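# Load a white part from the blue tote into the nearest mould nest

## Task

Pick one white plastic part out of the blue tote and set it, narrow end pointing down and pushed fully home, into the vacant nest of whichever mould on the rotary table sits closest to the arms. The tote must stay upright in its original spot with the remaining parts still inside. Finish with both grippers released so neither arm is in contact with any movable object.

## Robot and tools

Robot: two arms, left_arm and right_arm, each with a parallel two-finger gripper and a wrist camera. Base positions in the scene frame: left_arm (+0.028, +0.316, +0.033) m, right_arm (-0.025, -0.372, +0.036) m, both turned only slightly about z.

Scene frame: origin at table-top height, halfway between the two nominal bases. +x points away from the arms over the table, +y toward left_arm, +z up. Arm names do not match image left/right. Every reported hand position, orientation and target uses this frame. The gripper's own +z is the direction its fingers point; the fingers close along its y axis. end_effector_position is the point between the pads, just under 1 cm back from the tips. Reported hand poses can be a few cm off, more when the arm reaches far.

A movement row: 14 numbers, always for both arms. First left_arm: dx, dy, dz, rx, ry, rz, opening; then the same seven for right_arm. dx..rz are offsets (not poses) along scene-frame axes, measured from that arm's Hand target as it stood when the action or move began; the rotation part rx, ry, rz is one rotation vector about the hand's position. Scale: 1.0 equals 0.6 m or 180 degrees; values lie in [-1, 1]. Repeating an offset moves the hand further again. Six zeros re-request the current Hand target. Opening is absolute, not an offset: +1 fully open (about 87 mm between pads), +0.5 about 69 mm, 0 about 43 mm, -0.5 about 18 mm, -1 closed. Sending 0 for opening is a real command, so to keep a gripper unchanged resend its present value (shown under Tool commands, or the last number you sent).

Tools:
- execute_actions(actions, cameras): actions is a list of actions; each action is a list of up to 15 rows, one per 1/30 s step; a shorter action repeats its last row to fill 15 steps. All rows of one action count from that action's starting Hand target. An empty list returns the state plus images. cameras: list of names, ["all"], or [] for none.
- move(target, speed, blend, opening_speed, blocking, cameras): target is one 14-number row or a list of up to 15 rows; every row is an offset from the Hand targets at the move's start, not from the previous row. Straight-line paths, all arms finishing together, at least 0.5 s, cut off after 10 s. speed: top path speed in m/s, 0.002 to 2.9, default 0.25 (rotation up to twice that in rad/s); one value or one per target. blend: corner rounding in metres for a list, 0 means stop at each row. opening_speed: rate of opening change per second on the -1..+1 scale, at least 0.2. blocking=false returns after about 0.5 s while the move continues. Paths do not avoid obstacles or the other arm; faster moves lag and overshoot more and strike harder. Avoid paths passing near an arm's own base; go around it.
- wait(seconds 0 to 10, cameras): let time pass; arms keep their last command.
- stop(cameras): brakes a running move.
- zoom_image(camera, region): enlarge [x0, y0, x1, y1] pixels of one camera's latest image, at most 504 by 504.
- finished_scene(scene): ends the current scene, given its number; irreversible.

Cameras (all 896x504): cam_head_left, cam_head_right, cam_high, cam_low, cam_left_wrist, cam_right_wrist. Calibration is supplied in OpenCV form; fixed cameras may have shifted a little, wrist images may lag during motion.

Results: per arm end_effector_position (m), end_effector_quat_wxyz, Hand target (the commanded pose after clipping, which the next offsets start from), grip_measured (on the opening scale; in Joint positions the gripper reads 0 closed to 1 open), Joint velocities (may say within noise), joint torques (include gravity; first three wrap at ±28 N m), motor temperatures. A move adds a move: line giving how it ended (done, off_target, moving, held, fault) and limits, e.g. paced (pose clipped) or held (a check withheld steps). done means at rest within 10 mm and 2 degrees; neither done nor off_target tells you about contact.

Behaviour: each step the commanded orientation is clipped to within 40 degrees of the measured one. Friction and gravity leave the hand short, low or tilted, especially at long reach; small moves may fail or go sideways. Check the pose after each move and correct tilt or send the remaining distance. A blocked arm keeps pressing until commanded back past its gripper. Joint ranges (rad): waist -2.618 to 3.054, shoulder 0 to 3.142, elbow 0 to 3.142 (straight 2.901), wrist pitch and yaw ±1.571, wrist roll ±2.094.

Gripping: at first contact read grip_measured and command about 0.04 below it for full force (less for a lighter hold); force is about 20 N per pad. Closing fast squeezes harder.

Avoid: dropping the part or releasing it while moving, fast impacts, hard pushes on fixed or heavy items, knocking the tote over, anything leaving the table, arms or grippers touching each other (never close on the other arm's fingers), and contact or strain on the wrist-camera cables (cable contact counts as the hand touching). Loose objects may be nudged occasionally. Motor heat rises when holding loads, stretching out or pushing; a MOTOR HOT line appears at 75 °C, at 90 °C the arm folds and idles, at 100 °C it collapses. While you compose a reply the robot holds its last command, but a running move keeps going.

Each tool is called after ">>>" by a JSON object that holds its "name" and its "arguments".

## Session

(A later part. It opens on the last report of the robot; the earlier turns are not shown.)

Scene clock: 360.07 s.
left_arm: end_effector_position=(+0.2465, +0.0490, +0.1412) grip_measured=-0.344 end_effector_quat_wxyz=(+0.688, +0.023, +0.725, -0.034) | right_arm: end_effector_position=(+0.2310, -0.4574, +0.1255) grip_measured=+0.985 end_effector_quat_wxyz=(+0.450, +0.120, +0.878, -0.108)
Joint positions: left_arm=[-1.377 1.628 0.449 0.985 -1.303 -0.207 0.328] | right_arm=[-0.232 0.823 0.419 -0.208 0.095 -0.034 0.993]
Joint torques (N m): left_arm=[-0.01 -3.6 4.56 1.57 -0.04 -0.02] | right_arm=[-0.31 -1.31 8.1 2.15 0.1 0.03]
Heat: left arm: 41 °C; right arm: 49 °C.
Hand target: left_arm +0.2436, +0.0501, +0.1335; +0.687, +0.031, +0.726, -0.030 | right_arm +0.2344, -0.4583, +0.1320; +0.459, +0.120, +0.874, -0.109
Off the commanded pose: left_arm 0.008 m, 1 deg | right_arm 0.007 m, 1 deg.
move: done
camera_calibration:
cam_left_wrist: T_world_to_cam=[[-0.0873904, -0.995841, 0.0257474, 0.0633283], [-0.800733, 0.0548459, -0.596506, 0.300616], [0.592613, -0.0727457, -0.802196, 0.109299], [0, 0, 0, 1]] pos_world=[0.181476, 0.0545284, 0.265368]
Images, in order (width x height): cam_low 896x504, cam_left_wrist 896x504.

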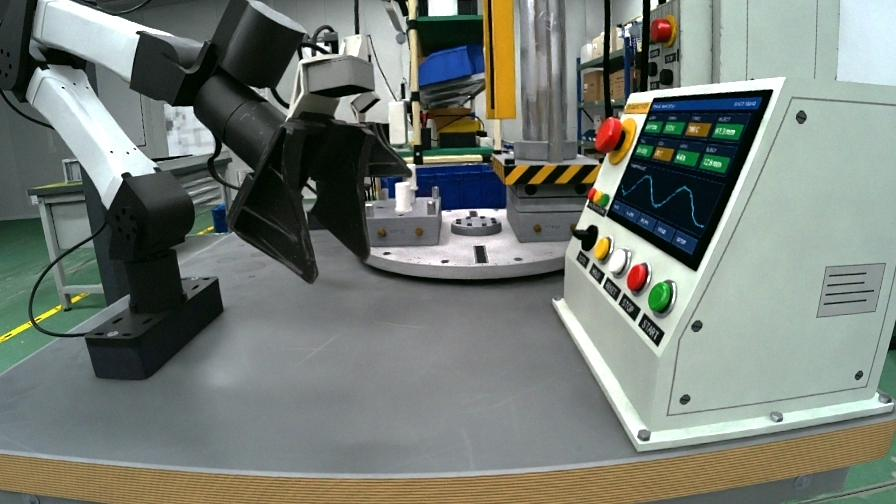

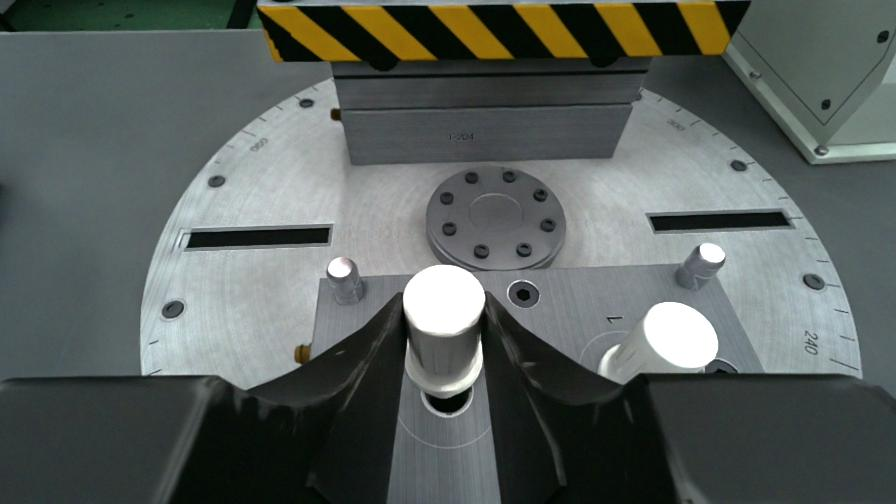

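>>> {"name": "move", "arguments": {"target": [-0.0025, 0, 0.0217, 0, 0, 0, -0.5, 0, 0, 0, 0, 0, 0, 1], "cameras": ["cam_left_wrist", "cam_low"], "speed": 0.06}}

>>> {"name": "zoom_image", "arguments": {"camera": "cam_left_wrist", "region": [350, 240, 560, 504]}}

>>> {"name": "zoom_image", "arguments": {"camera": "cam_low", "region": [380, 150, 440, 220]}}

Scene clock: 374.07 s.
left_arm: end_effector_position=(+0.2442, +0.0505, +0.1413) grip_measured=-0.344 end_effector_quat_wxyz=(+0.686, +0.035, +0.726, -0.026) | right_arm: end_effector_position=(+0.2310, -0.4574, +0.1255) grip_measured=+0.985 end_effector_quat_wxyz=(+0.450, +0.120, +0.878, -0.108)
Joint positions: left_arm=[-1.383 1.61 0.449 0.943 -1.304 -0.202 0.328] | right_arm=[-0.232 0.823 0.419 -0.208 0.095 -0.034 0.993]
Joint torques (N m): left_arm=[0.02 -6.65 6.23 1.24 -0.12 -0.03] | right_arm=[-0.39 -1.36 8.09 2.13 0.09 0.03]
Heat: left arm: 41 °C; right arm: 49 °C.
Hand target: left_arm +0.2420, +0.0501, +0.1466; +0.687, +0.031, +0.726, -0.030 | right_arm +0.2344, -0.4583, +0.1320; +0.459, +0.120, +0.874, -0.109
Off the commanded pose: left_arm 0.006 m, 1 deg | right_arm 0.007 m, 1 deg.
move: done
camera_calibration:
cam_left_wrist: T_world_to_cam=[[-0.0933934, -0.995625, -0.00283684, 0.0701191], [-0.802525, 0.0769656, -0.591633, 0.297391], [0.589263, -0.052978, -0.806202, 0.111249], [0, 0, 0, 1]] pos_world=[0.179657, 0.0528172, 0.265834]
Images, in order (width x height): cam_low 896x504, cam_left_wrist 896x504.

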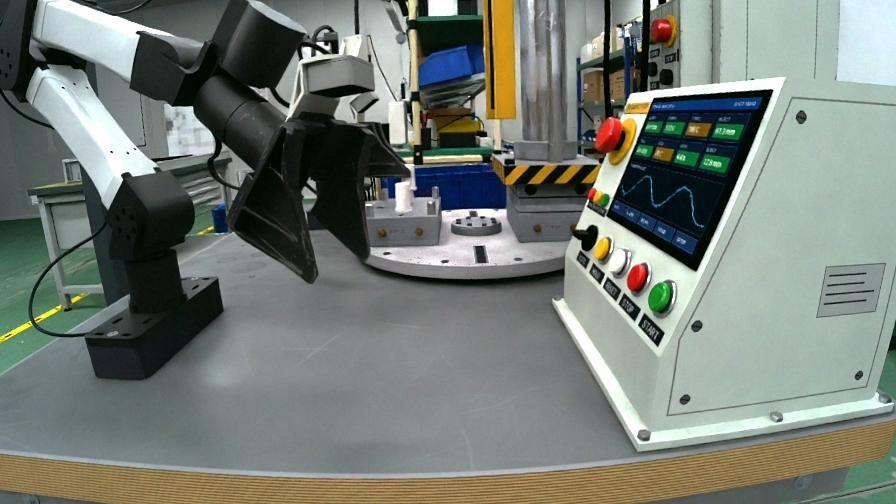

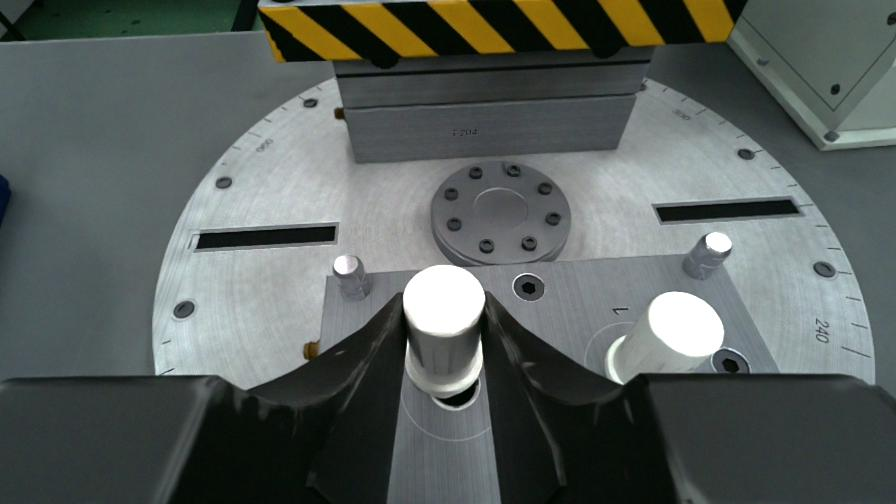

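Scaled by 1.909 from the camera's 896x504 image, which has a finer 1280x720 frame.

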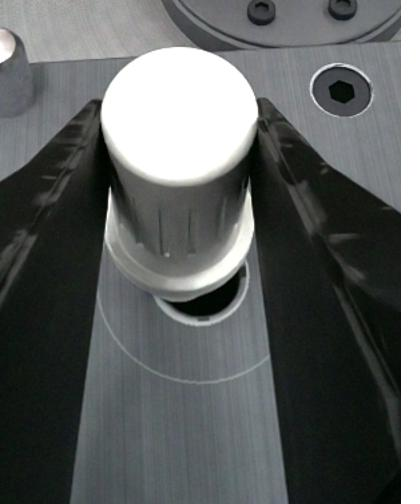

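Scaled by 7.200 from the camera's 896x504 image, which has a finer 1280x720 frame.

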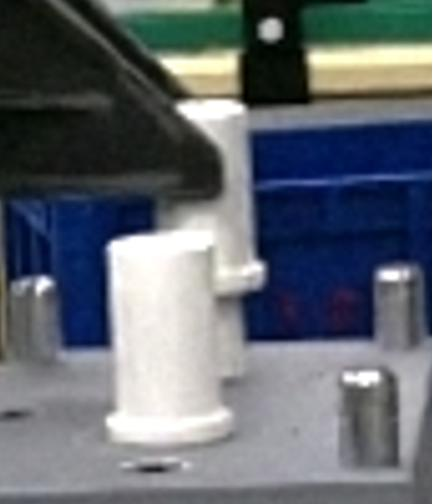

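>>> {"name": "move", "arguments": {"target": [[0, 0, 0.02, 0, 0, 0, -0.5, 0, 0, 0, 0, 0, 0, 1], [0.0008, -0.0058, 0.0107, 0, 0, 0, -0.5, 0, 0, 0, 0, 0, 0, 1]], "cameras": ["cam_left_wrist", "cam_low"], "speed": 0.06}}

>>> {"name": "zoom_image", "arguments": {"camera": "cam_left_wrist", "region": [350, 240, 560, 504]}}

>>> {"name": "zoom_image", "arguments": {"camera": "cam_low", "region": [380, 150, 440, 220]}}

Scene clock: 384.33 s.
left_arm: end_effector_position=(+0.2431, +0.0565, +0.1452) grip_measured=-0.344 end_effector_quat_wxyz=(+0.683, +0.048, +0.729, -0.012) | right_arm: end_effector_position=(+0.2310, -0.4574, +0.1255) grip_measured=+0.985 end_effector_quat_wxyz=(+0.450, +0.120, +0.878, -0.108)
Joint positions: left_arm=[-1.383 1.56 0.449 0.855 -1.304 -0.2 0.328] | right_arm=[-0.232 0.823 0.419 -0.208 0.095 -0.034 0.993]
Joint torques (N m): left_arm=[-0.01 -4.18 8.92 1.6 -0.14 -0.11] | right_arm=[-0.34 -1.31 8.17 2.15 0.08 0.02]
Heat: left arm: 41 °C; right arm: 49 °C.
Hand target: left_arm +0.2425, +0.0467, +0.1529; +0.687, +0.032, +0.726, -0.030 | right_arm +0.2344, -0.4583, +0.1320; +0.459, +0.120, +0.874, -0.109
Off the commanded pose: left_arm 0.013 m, 3 deg | right_arm 0.007 m, 1 deg.
move: off_target (left_arm)
camera_calibration:
cam_left_wrist: T_world_to_cam=[[-0.0935461, -0.994811, -0.0400062, 0.0813823], [-0.806248, 0.0992676, -0.58319, 0.29687], [0.584135, -0.0223002, -0.81135, 0.11561], [0, 0, 0, 1]] pos_world=[0.179432, 0.0540685, 0.270188]
Images, in order (width x height): cam_low 896x504, cam_left_wrist 896x504.

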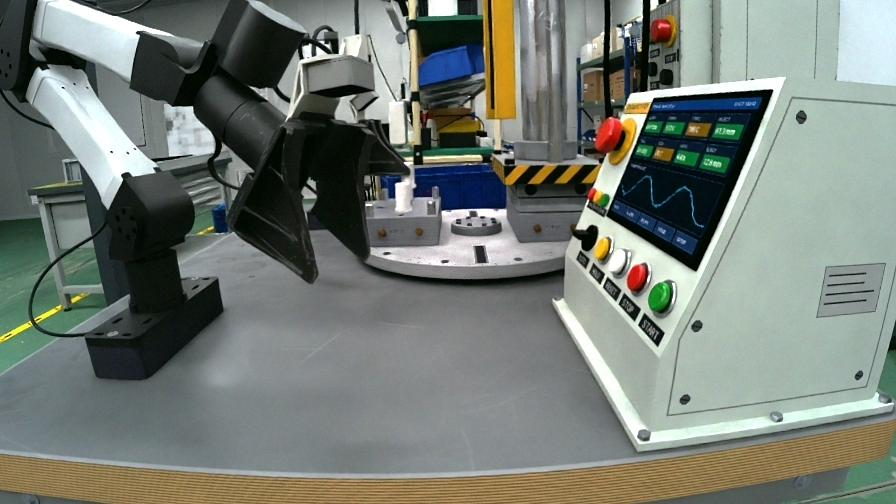

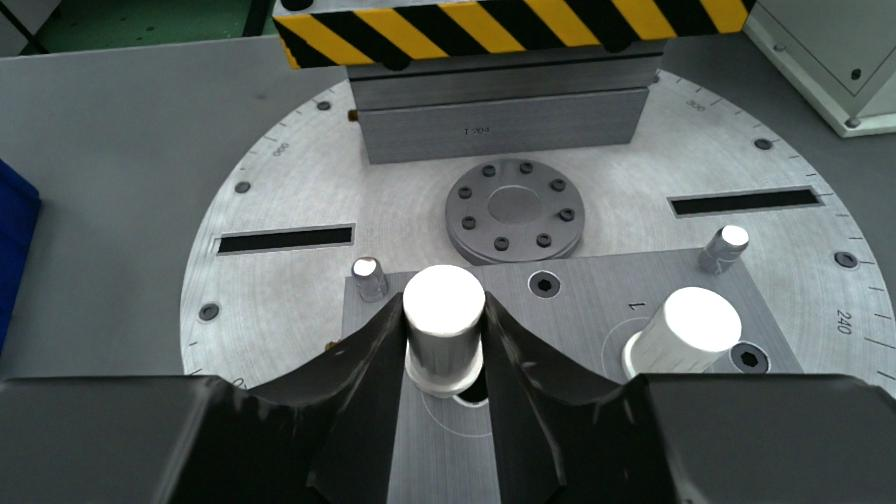

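Scaled by 1.909 from the camera's 896x504 image, which has a finer 1280x720 frame.

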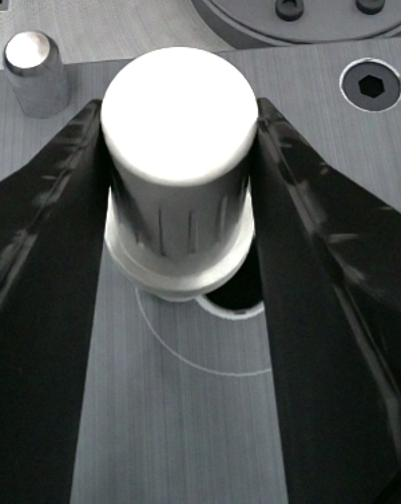

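Scaled by 7.200 from the camera's 896x504 image, which has a finer 1280x720 frame.

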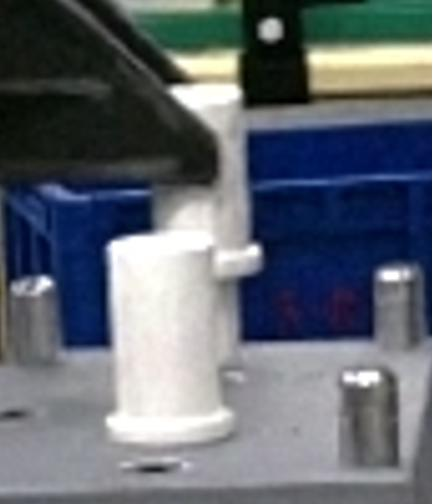

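>>> {"name": "move", "arguments": {"target": [[0.0015, 0.0057, 0.0702, 0, 0, 0, -0.5, 0, 0, 0, 0, 0, 0, 1], [0.0015, 0.0057, -0.0107, 0, 0, 0, -0.5, 0, 0, 0, 0, 0, 0, 1]], "cameras": ["cam_left_wrist", "cam_low"], "speed": [0.15, 0.12]}}

>>> {"name": "zoom_image", "arguments": {"camera": "cam_left_wrist", "region": [350, 240, 560, 504]}}

>>> {"name": "zoom_image", "arguments": {"camera": "cam_low", "region": [380, 150, 440, 220]}}

Scene clock: 402.23 s.
left_arm: end_effector_position=(+0.2442, +0.0496, +0.1502) grip_measured=-0.344 end_effector_quat_wxyz=(+0.686, +0.030, +0.727, -0.030) | right_arm: end_effector_position=(+0.2310, -0.4574, +0.1255) grip_measured=+0.985 end_effector_quat_wxyz=(+0.450, +0.120, +0.878, -0.108)
Joint positions: left_arm=[-1.383 1.57 0.465 0.884 -1.304 -0.216 0.328] | right_arm=[-0.232 0.823 0.419 -0.208 0.095 -0.034 0.993]
Joint torques (N m): left_arm=[0.47 -3.82 5.34 1.64 -0.05 0.04] | right_arm=[-0.38 -1.31 8.17 2.14 0.1 0]
Heat: left arm: 43 °C; right arm: 49 °C.
Hand target: left_arm +0.2434, +0.0501, +0.1466; +0.687, +0.031, +0.726, -0.030 | right_arm +0.2344, -0.4583, +0.1320; +0.459, +0.120, +0.874, -0.109
Off the commanded pose: left_arm 0.004 m, 0 deg | right_arm 0.007 m, 1 deg.
move: done
camera_calibration:
cam_left_wrist: T_world_to_cam=[[-0.0925854, -0.99566, 0.00945169, 0.0671946], [-0.803553, 0.0691093, -0.591207, 0.303316], [0.587988, -0.0623321, -0.806464, 0.119221], [0, 0, 0, 1]] pos_world=[0.179851, 0.0533723, 0.274835]
Images, in order (width x height): cam_low 896x504, cam_left_wrist 896x504.

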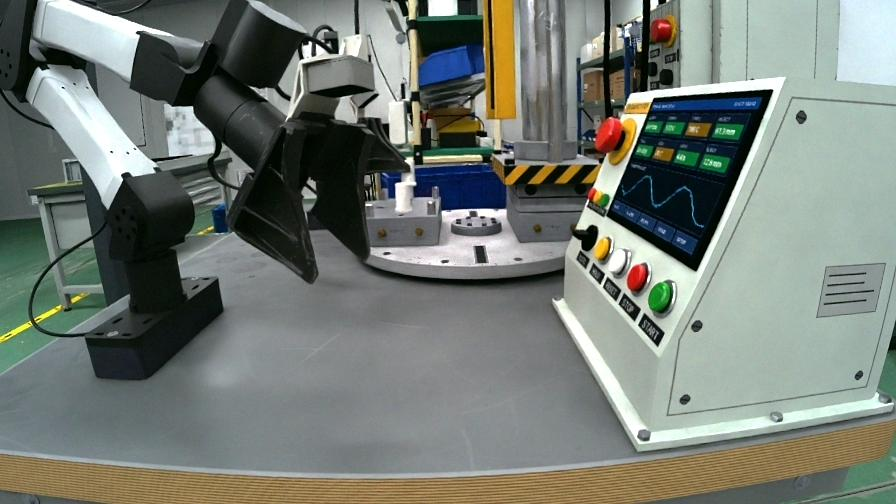

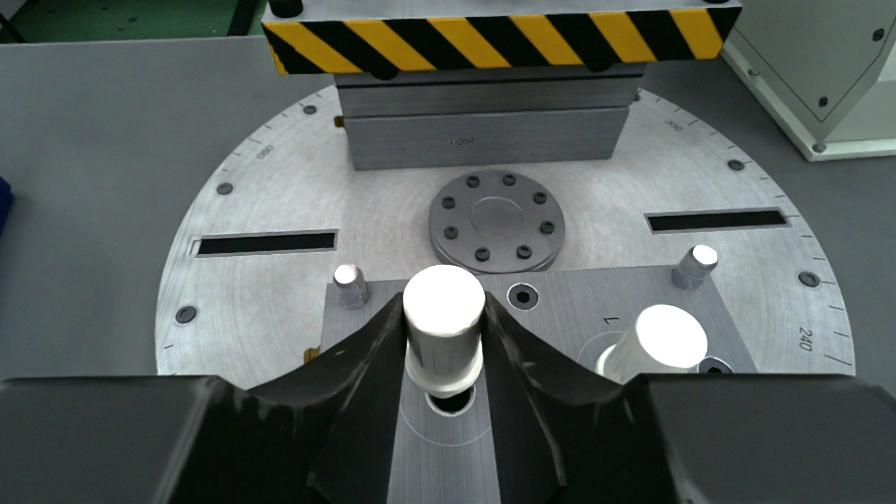

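Scaled by 1.909 from the camera's 896x504 image, which has a finer 1280x720 frame.

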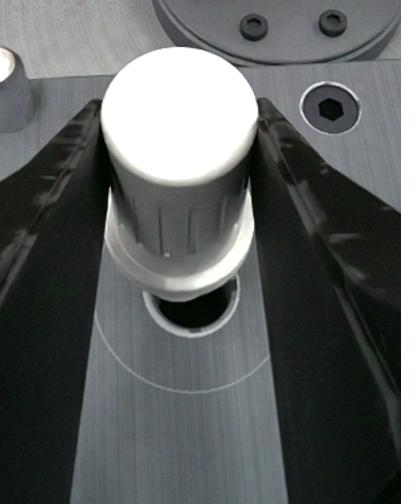

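Scaled by 7.200 from the camera's 896x504 image, which has a finer 1280x720 frame.

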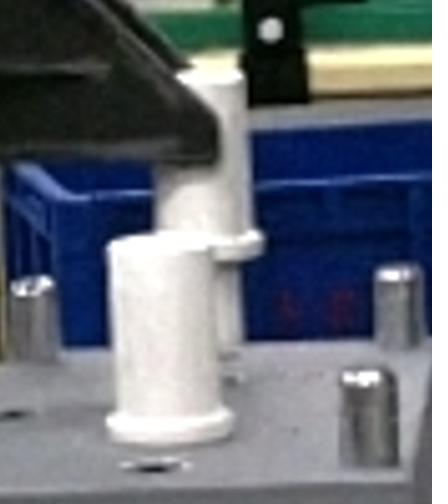

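>>> {"name": "move", "arguments": {"target": [[0.0, 0.018, 0.06, 0, 0, 0, -0.5, 0, 0, 0, 0, 0, 0, 1], [-0.0015, -0.0102, 0.0, 0, 0, 0, -0.5, 0, 0, 0, 0, 0, 0, 1]], "cameras": ["cam_left_wrist", "cam_low"], "speed": [0.15, 0.12]}}

>>> {"name": "zoom_image", "arguments": {"camera": "cam_left_wrist", "region": [350, 240, 560, 504]}}

>>> {"name": "zoom_image", "arguments": {"camera": "cam_low", "region": [380, 150, 440, 220]}}

Scene clock: 421.33 s.
left_arm: end_effector_position=(+0.2438, +0.0494, +0.1447) grip_measured=-0.344 end_effector_quat_wxyz=(+0.684, +0.036, +0.728, -0.023) | right_arm: end_effector_position=(+0.2310, -0.4574, +0.1255) grip_measured=+0.985 end_effector_quat_wxyz=(+0.450, +0.120, +0.878, -0.108)
Joint positions: left_arm=[-1.385 1.59 0.467 0.879 -1.308 -0.22 0.328] | right_arm=[-0.232 0.823 0.419 -0.208 0.095 -0.034 0.993]
Joint torques (N m): left_arm=[0.03 -3.88 7.2 1.65 -0.11 0.01] | right_arm=[-0.39 -1.28 8.16 2.16 0.08 0]
Heat: left arm: 42 °C; right arm: 49 °C.
Hand target: left_arm +0.2426, +0.0440, +0.1466; +0.687, +0.031, +0.726, -0.030 | right_arm +0.2344, -0.4583, +0.1320; +0.459, +0.120, +0.874, -0.109
Off the commanded pose: left_arm 0.006 m, 1 deg | right_arm 0.007 m, 1 deg.
move: done
camera_calibration:
cam_left_wrist: T_world_to_cam=[[-0.0905045, -0.995851, -0.00947444, 0.0692875], [-0.805766, 0.0788136, -0.586966, 0.299247], [0.585277, -0.0454888, -0.809556, 0.115254], [0, 0, 0, 1]] pos_world=[0.179939, 0.0506581, 0.269608]
Images, in order (width x height): cam_low 896x504, cam_left_wrist 896x504.

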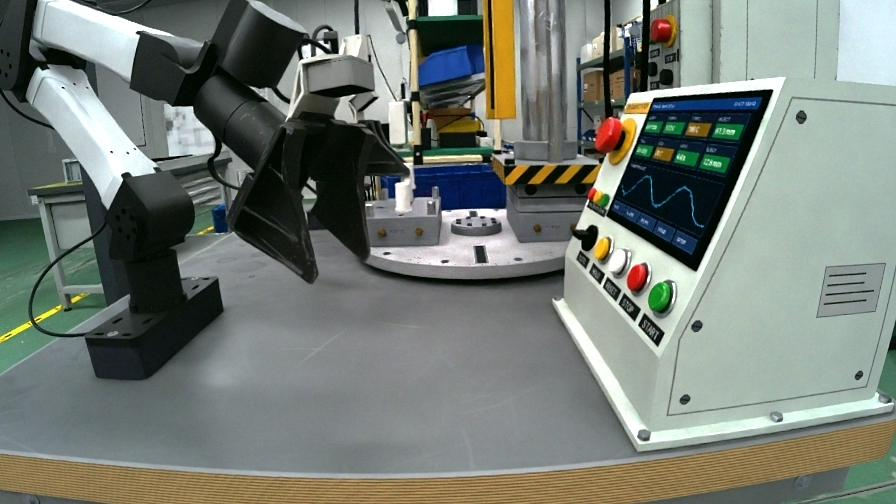

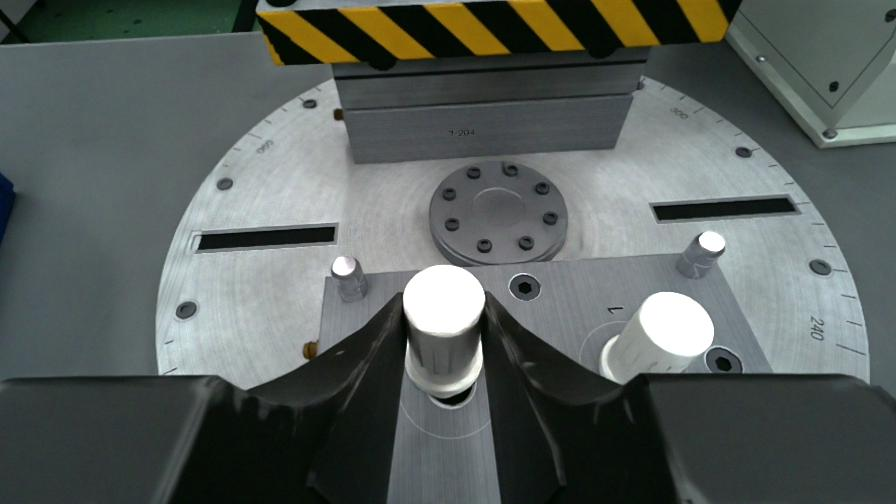

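Scaled by 1.909 from the camera's 896x504 image, which has a finer 1280x720 frame.

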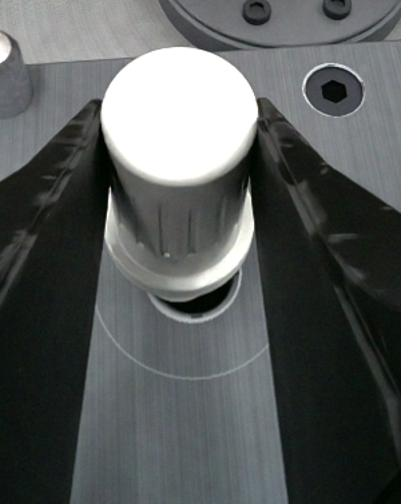

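Scaled by 7.200 from the camera's 896x504 image, which has a finer 1280x720 frame.

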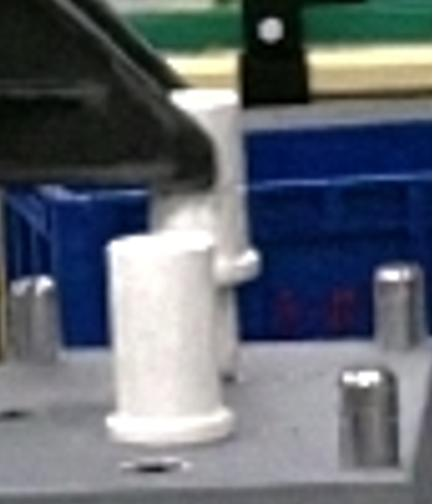

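>>> {"name": "move", "arguments": {"target": [0.0, -0.015, 0.008, 0, 0, 0, -0.5, 0, 0, 0, 0, 0, 0, 1], "cameras": ["cam_left_wrist"], "speed": 0.08}}

>>> {"name": "zoom_image", "arguments": {"camera": "cam_left_wrist", "region": [350, 240, 560, 504]}}

Scene clock: 429.03 s.
left_arm: end_effector_position=(+0.2436, +0.0406, +0.1492) grip_measured=-0.344 end_effector_quat_wxyz=(+0.685, +0.033, +0.727, -0.030) | right_arm: end_effector_position=(+0.2310, -0.4574, +0.1255) grip_measured=+0.985 end_effector_quat_wxyz=(+0.450, +0.120, +0.878, -0.108)
Joint positions: left_arm=[-1.391 1.603 0.497 0.879 -1.308 -0.218 0.328] | right_arm=[-0.232 0.823 0.419 -0.208 0.095 -0.034 0.993]
Joint torques (N m): left_arm=[0.03 -4.05 8.36 1.4 -0.16 0.03] | right_arm=[-0.43 -1.14 8.13 2.13 0.09 0.02]
Heat: left arm: 42 °C; right arm: 50 °C.
Hand target: left_arm +0.2426, +0.0350, +0.1513; +0.687, +0.031, +0.726, -0.030 | right_arm +0.2344, -0.4583, +0.1320; +0.459, +0.120, +0.874, -0.109
Off the commanded pose: left_arm 0.006 m, 0 deg | right_arm 0.007 m, 1 deg.
move: done
camera_calibration:
cam_left_wrist: T_world_to_cam=[[-0.0962726, -0.995341, 0.00523334, 0.0597014], [-0.80354, 0.074616, -0.590555, 0.302536], [0.587413, -0.0610595, -0.80698, 0.118316], [0, 0, 0, 1]] pos_world=[0.179347, 0.0440735, 0.27383]
Images, in order (width x height): cam_left_wrist 896x504.

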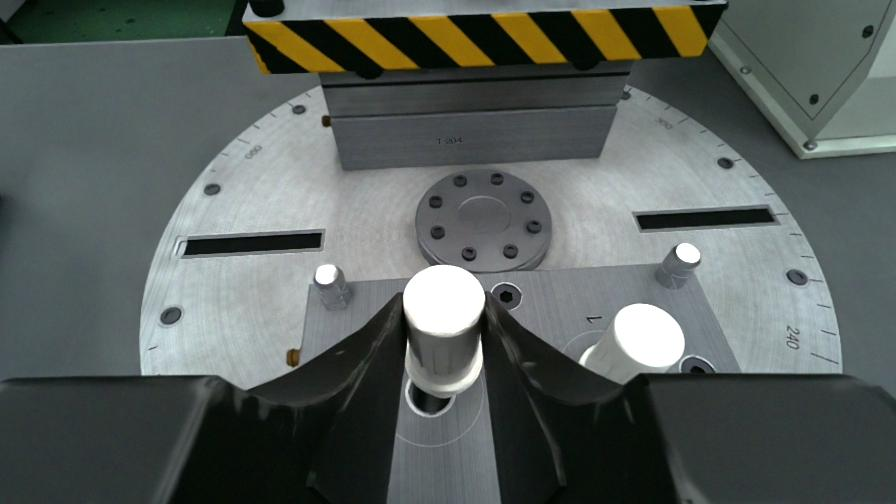

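Scaled by 1.909 from the camera's 896x504 image, which has a finer 1280x720 frame.

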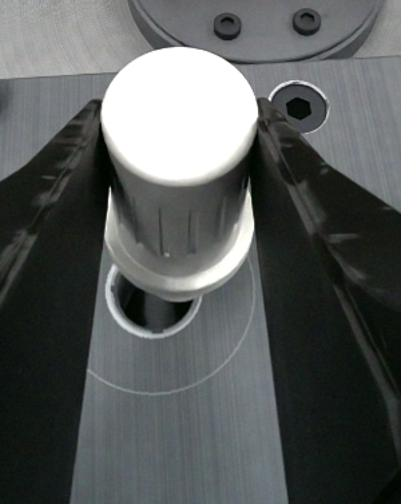

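>>> {"name": "move", "arguments": {"target": [[0.0013, 0.0418, 0.056, 0, 0, 0, -0.5, 0, 0, 0, 0, 0, 0, 1], [-0.001, 0.0103, -0.002, 0, 0, 0, -0.5, 0, 0, 0, 0, 0, 0, 1]], "cameras": ["cam_left_wrist", "cam_low"], "speed": [0.15, 0.12]}}

>>> {"name": "zoom_image", "arguments": {"camera": "cam_left_wrist", "region": [350, 240, 560, 504]}}

>>> {"name": "zoom_image", "arguments": {"camera": "cam_low", "region": [380, 150, 440, 220]}}

Scene clock: 445.60 s.
left_arm: end_effector_position=(+0.2432, +0.0423, +0.1516) grip_measured=-0.344 end_effector_quat_wxyz=(+0.685, +0.033, +0.727, -0.029) | right_arm: end_effector_position=(+0.2310, -0.4574, +0.1255) grip_measured=+0.985 end_effector_quat_wxyz=(+0.450, +0.120, +0.878, -0.108)
Joint positions: left_arm=[-1.391 1.584 0.497 0.852 -1.308 -0.224 0.328] | right_arm=[-0.232 0.823 0.419 -0.208 0.095 -0.034 0.993]
Joint torques (N m): left_arm=[0.23 -3.95 6.19 1.66 -0.14 0.03] | right_arm=[-0.4 -1.28 8.12 2.14 0.1 0.02]
Heat: left arm: 42 °C; right arm: 50 °C.
Hand target: left_arm +0.2420, +0.0412, +0.1501; +0.687, +0.031, +0.726, -0.030 | right_arm +0.2344, -0.4583, +0.1320; +0.459, +0.120, +0.874, -0.109
Off the commanded pose: left_arm 0.002 m, 0 deg | right_arm 0.007 m, 1 deg.
move: done
camera_calibration:
cam_left_wrist: T_world_to_cam=[[-0.095928, -0.995382, 0.00356886, 0.0614799], [-0.804676, 0.0754376, -0.588902, 0.303584], [0.585913, -0.059364, -0.808196, 0.121083], [0, 0, 0, 1]] pos_world=[0.17924, 0.0454823, 0.276421]
Images, in order (width x height): cam_low 896x504, cam_left_wrist 896x504.

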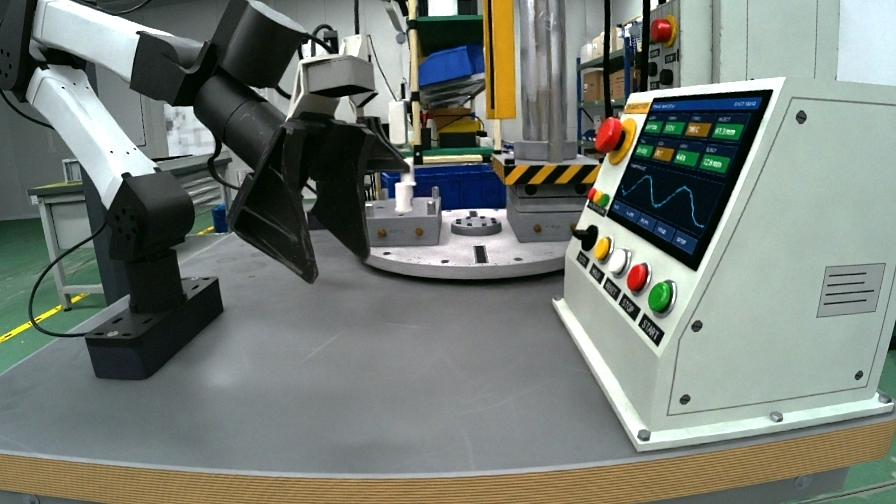

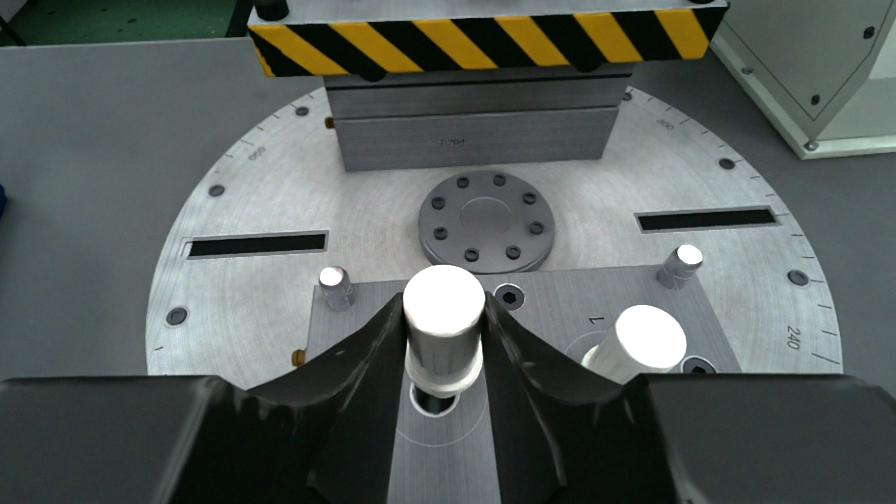

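Scaled by 1.909 from the camera's 896x504 image, which has a finer 1280x720 frame.

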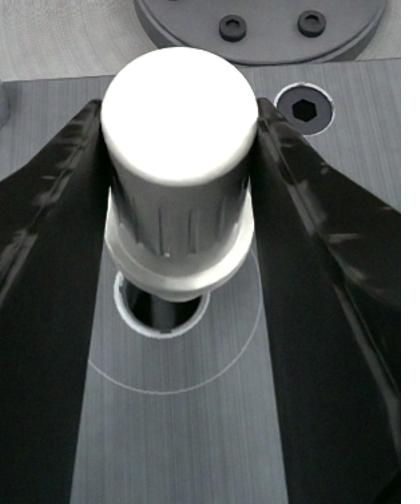

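Scaled by 7.200 from the camera's 896x504 image, which has a finer 1280x720 frame.

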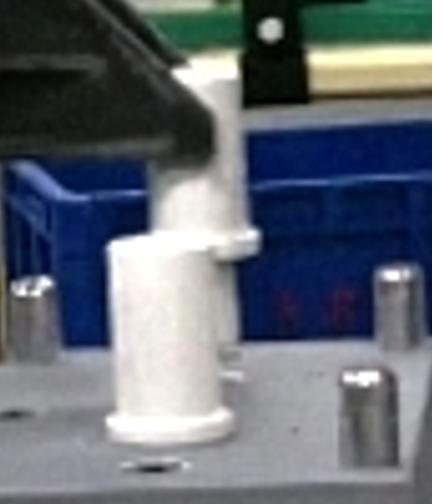

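>>> {"name": "move", "arguments": {"target": [0, 0.013, -0.0227, 0, 0, 0, -0.5, 0, 0, 0, 0, 0, 0, 1], "cameras": ["cam_left_wrist"], "speed": 0.08}}

>>> {"name": "zoom_image", "arguments": {"camera": "cam_left_wrist", "region": [350, 240, 560, 504]}}

Scene clock: 462.80 s.
left_arm: end_effector_position=(+0.2424, +0.0476, +0.1401) grip_measured=-0.344 end_effector_quat_wxyz=(+0.685, +0.031, +0.727, -0.031) | right_arm: end_effector_position=(+0.2310, -0.4574, +0.1255) grip_measured=+0.985 end_effector_quat_wxyz=(+0.450, +0.120, +0.878, -0.108)
Joint positions: left_arm=[-1.391 1.618 0.455 0.936 -1.308 -0.222 0.328] | right_arm=[-0.232 0.823 0.419 -0.208 0.095 -0.034 0.993]
Joint torques (N m): left_arm=[0.62 -3.96 5.01 1.69 -0.1 0.01] | right_arm=[-0.31 -1.17 8.03 2.13 0.09 0.04]
Heat: left arm: 42 °C; right arm: 50 °C.
Hand target: left_arm +0.2420, +0.0490, +0.1365; +0.687, +0.032, +0.726, -0.030 | right_arm +0.2344, -0.4583, +0.1320; +0.459, +0.120, +0.874, -0.109
Off the commanded pose: left_arm 0.004 m, 0 deg | right_arm 0.007 m, 1 deg.
move: done
camera_calibration:
cam_left_wrist: T_world_to_cam=[[-0.0956672, -0.995373, 0.00899931, 0.065983], [-0.803677, 0.0719024, -0.590705, 0.295844], [0.587325, -0.0637437, -0.806837, 0.112252], [0, 0, 0, 1]] pos_world=[0.178147, 0.0515611, 0.264732]
Images, in order (width x height): cam_left_wrist 896x504.

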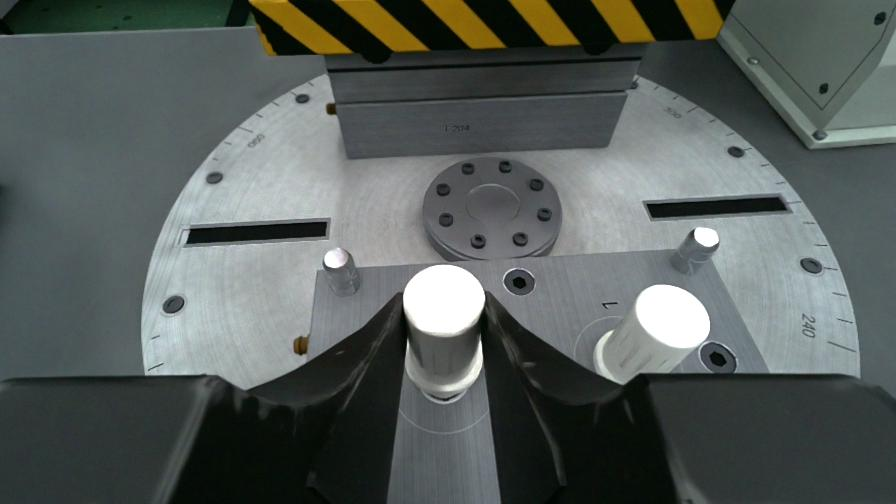

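Scaled by 1.909 from the camera's 896x504 image, which has a finer 1280x720 frame.

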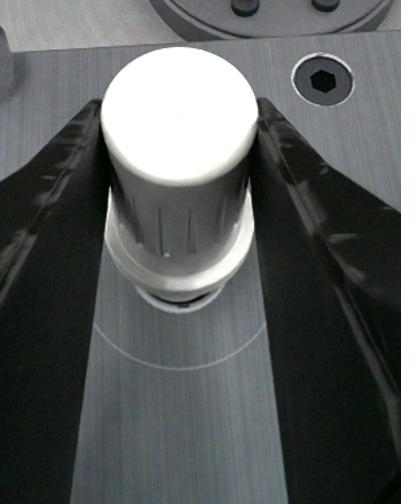

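>>> {"name": "move", "arguments": {"target": [0, 0, -0.0233, 0, 0, 0, -0.5, 0, 0, 0, 0, 0, 0, 1], "cameras": ["cam_left_wrist"], "speed": 0.05}}

Scene clock: 475.77 s.
left_arm: end_effector_position=(+0.2424, +0.0474, +0.1260) grip_measured=-0.344 end_effector_quat_wxyz=(+0.685, +0.032, +0.727, -0.031) | right_arm: end_effector_position=(+0.2310, -0.4574, +0.1255) grip_measured=+0.985 end_effector_quat_wxyz=(+0.450, +0.120, +0.878, -0.108)
Joint positions: left_arm=[-1.391 1.688 0.438 1.021 -1.308 -0.222 0.328] | right_arm=[-0.232 0.823 0.419 -0.208 0.095 -0.034 0.993]
Joint torques (N m): left_arm=[0.58 -4.12 4.51 1.71 -0.08 0.04] | right_arm=[-0.44 -1.31 8.29 2.13 0.1 0.02]
Heat: left arm: 41 °C; right arm: 50 °C.
Hand target: left_arm +0.2420, +0.0490, +0.1225; +0.687, +0.032, +0.726, -0.030 | right_arm +0.2344, -0.4583, +0.1320; +0.459, +0.120, +0.874, -0.109
Off the commanded pose: left_arm 0.004 m, 0 deg | right_arm 0.007 m, 1 deg.
move: done
camera_calibration:
cam_left_wrist: T_world_to_cam=[[-0.0956921, -0.995382, 0.00754105, 0.0659978], [-0.803896, 0.0728113, -0.590296, 0.287518], [0.587021, -0.0625489, -0.807152, 0.100856], [0, 0, 0, 1]] pos_world=[0.178246, 0.051067, 0.250629]
Images, in order (width x height): cam_left_wrist 896x504.

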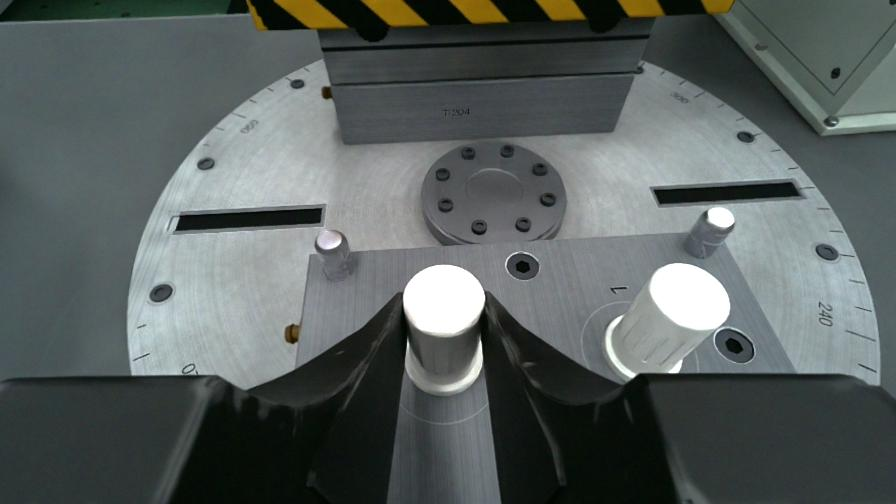

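>>> {"name": "move", "arguments": {"target": [0, 0, -0.0208, 0, 0, 0, -0.5, 0, 0, 0, 0, 0, 0, 1], "cameras": ["cam_left_wrist", "cam_low"], "speed": 0.05}}

>>> {"name": "zoom_image", "arguments": {"camera": "cam_low", "region": [380, 150, 440, 220]}}

Scene clock: 481.10 s.
left_arm: end_effector_position=(+0.2428, +0.0466, +0.1166) grip_measured=-0.344 end_effector_quat_wxyz=(+0.687, +0.027, +0.725, -0.033) | right_arm: end_effector_position=(+0.2310, -0.4574, +0.1255) grip_measured=+0.985 end_effector_quat_wxyz=(+0.450, +0.120, +0.878, -0.108)
Joint positions: left_arm=[-1.391 1.75 0.429 1.108 -1.313 -0.217 0.328] | right_arm=[-0.232 0.823 0.419 -0.208 0.095 -0.034 0.993]
Joint torques (N m): left_arm=[0.59 -3.86 3.79 1.65 -0.03 -0.01] | right_arm=[-0.55 -1.24 8.13 2.15 0.08 0.03]
Heat: left arm: 41 °C; right arm: 50 °C.
Hand target: left_arm +0.2420, +0.0489, +0.1101; +0.687, +0.031, +0.726, -0.030 | right_arm +0.2344, -0.4583, +0.1320; +0.459, +0.120, +0.874, -0.109
Off the commanded pose: left_arm 0.007 m, 1 deg | right_arm 0.007 m, 1 deg.
move: done
camera_calibration:
cam_left_wrist: T_world_to_cam=[[-0.0920204, -0.995604, 0.0174754, 0.0632984], [-0.801712, 0.0636679, -0.59431, 0.282828], [0.590585, -0.0686989, -0.804046, 0.092124], [0, 0, 0, 1]] pos_world=[0.178164, 0.0513418, 0.241053]
Images, in order (width x height): cam_low 896x504, cam_left_wrist 896x504.

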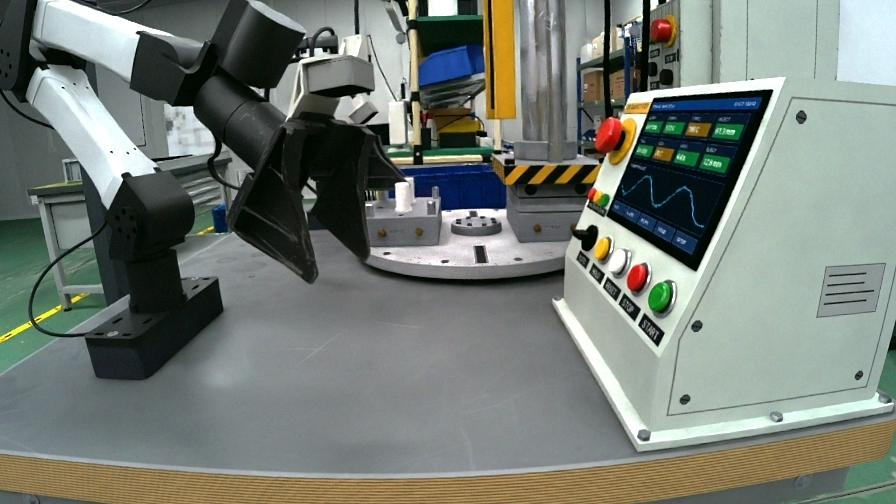

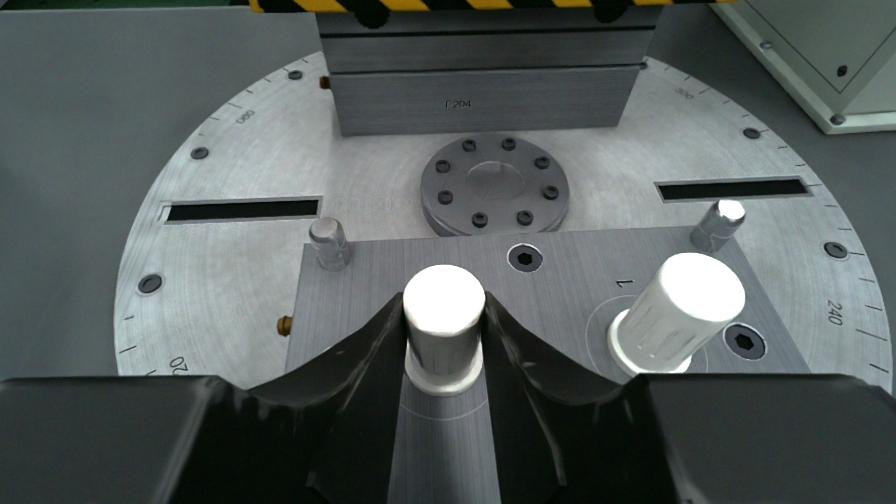

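Scaled by 7.200 from the camera's 896x504 image, which has a finer 1280x720 frame.

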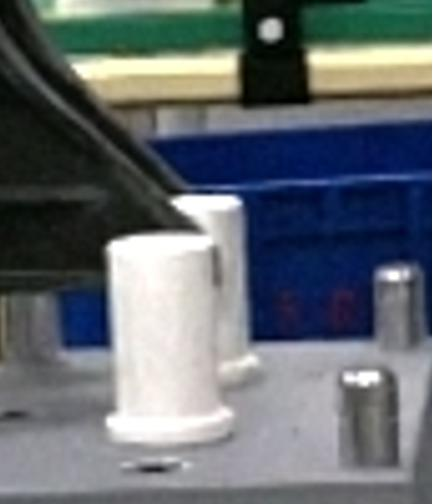

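>>> {"name": "move", "arguments": {"target": [[0, 0, 0.004, 0, 0, 0, -0.5, 0, 0, 0, 0, 0, 0, 1], [0, 0, 0.004, 0, 0, 0, 0.0, 0, 0, 0, 0, 0, 0, 1], [0, 0, 0.14, 0, 0, 0, 0.0, 0, 0, 0, 0, 0, 0, 1], [-0.1, 0.0, 0.2, 0, 0, 0, 0.0, 0, 0, 0, 0, 0, 0, 1]], "cameras": ["cam_left_wrist", "cam_low", "cam_high"], "speed": [0.05, 0.05, 0.12, 0.2], "blend": [0, 0, 0.02, 0], "opening_speed": 0.8}}

>>> {"name": "zoom_image", "arguments": {"camera": "cam_low", "region": [360, 150, 460, 230]}}

Scene clock: 494.20 s.
left_arm: end_effector_position=(+0.1840, +0.0510, +0.2179) grip_measured=+0.000 end_effector_quat_wxyz=(+0.704, +0.056, +0.708, -0.018) | right_arm: end_effector_position=(+0.2310, -0.4574, +0.1255) grip_measured=+0.985 end_effector_quat_wxyz=(+0.450, +0.120, +0.878, -0.108)
Joint positions: left_arm=[-1.631 1.336 0.58 0.516 -1.538 -0.187 0.5] | right_arm=[-0.232 0.823 0.419 -0.208 0.095 -0.034 0.993]
Joint torques (N m): left_arm=[0.14 -5.49 9.95 1.21 -0.2 -0.19] | right_arm=[-0.35 -1.31 8.12 2.14 0.09 0.01]
Heat: left arm: 41 °C; right arm: 50 °C.
Hand target: left_arm +0.1819, +0.0490, +0.2301; +0.687, +0.031, +0.726, -0.030 | right_arm +0.2344, -0.4583, +0.1320; +0.459, +0.120, +0.874, -0.109
Off the commanded pose: left_arm 0.013 m, 4 deg | right_arm 0.007 m, 1 deg.
move: off_target (left_arm)
camera_calibration:
cam_left_wrist: T_world_to_cam=[[-0.111811, -0.992627, -0.0467942, 0.0779977], [-0.768026, 0.116201, -0.629789, 0.294355], [0.630583, -0.0344783, -0.775356, 0.193219], [0, 0, 0, 1]] pos_world=[0.112952, 0.0498802, 0.338845]
Images, in order (width x height): cam_high 896x504, cam_low 896x504, cam_left_wrist 896x504.

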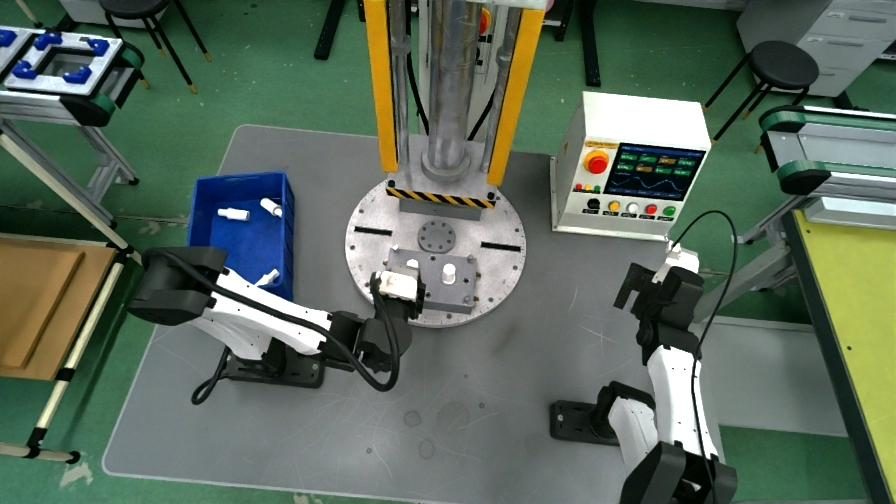

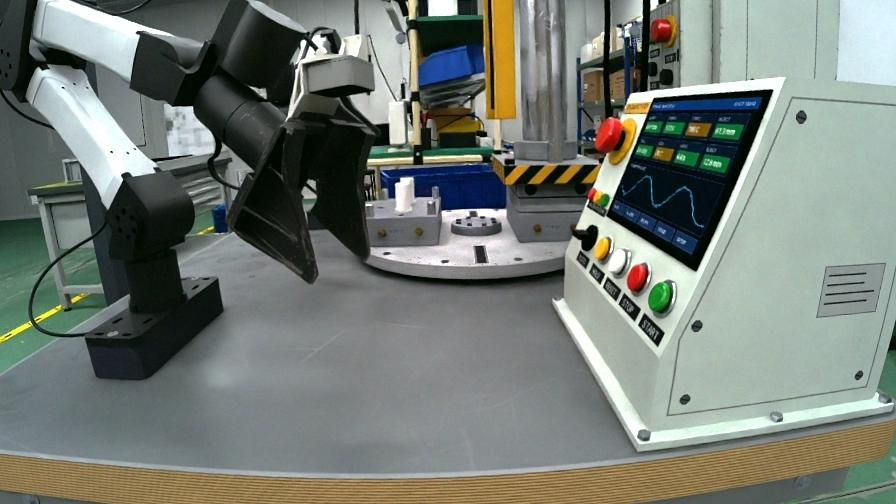

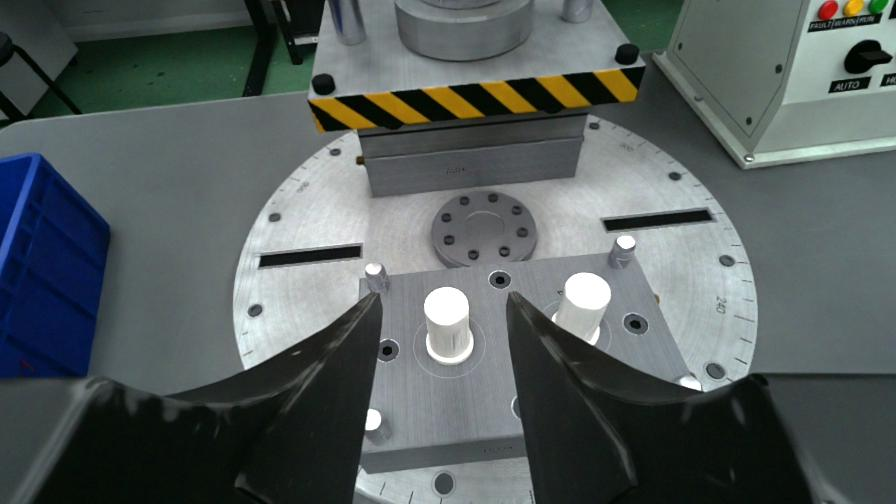

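Scaled by 5.040 from the camera's 896x504 image, which has a finer 1280x720 frame.

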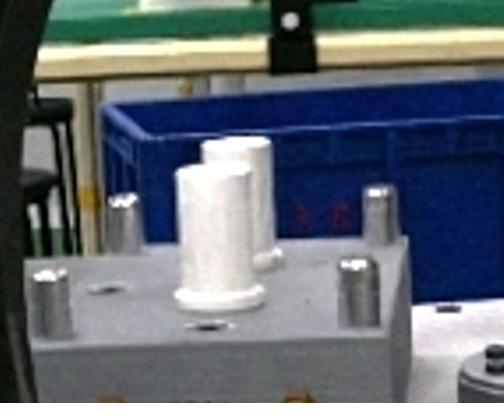

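>>> {"name": "finished_scene", "arguments": {"scene": 2}}

The scene is finished: the task was done.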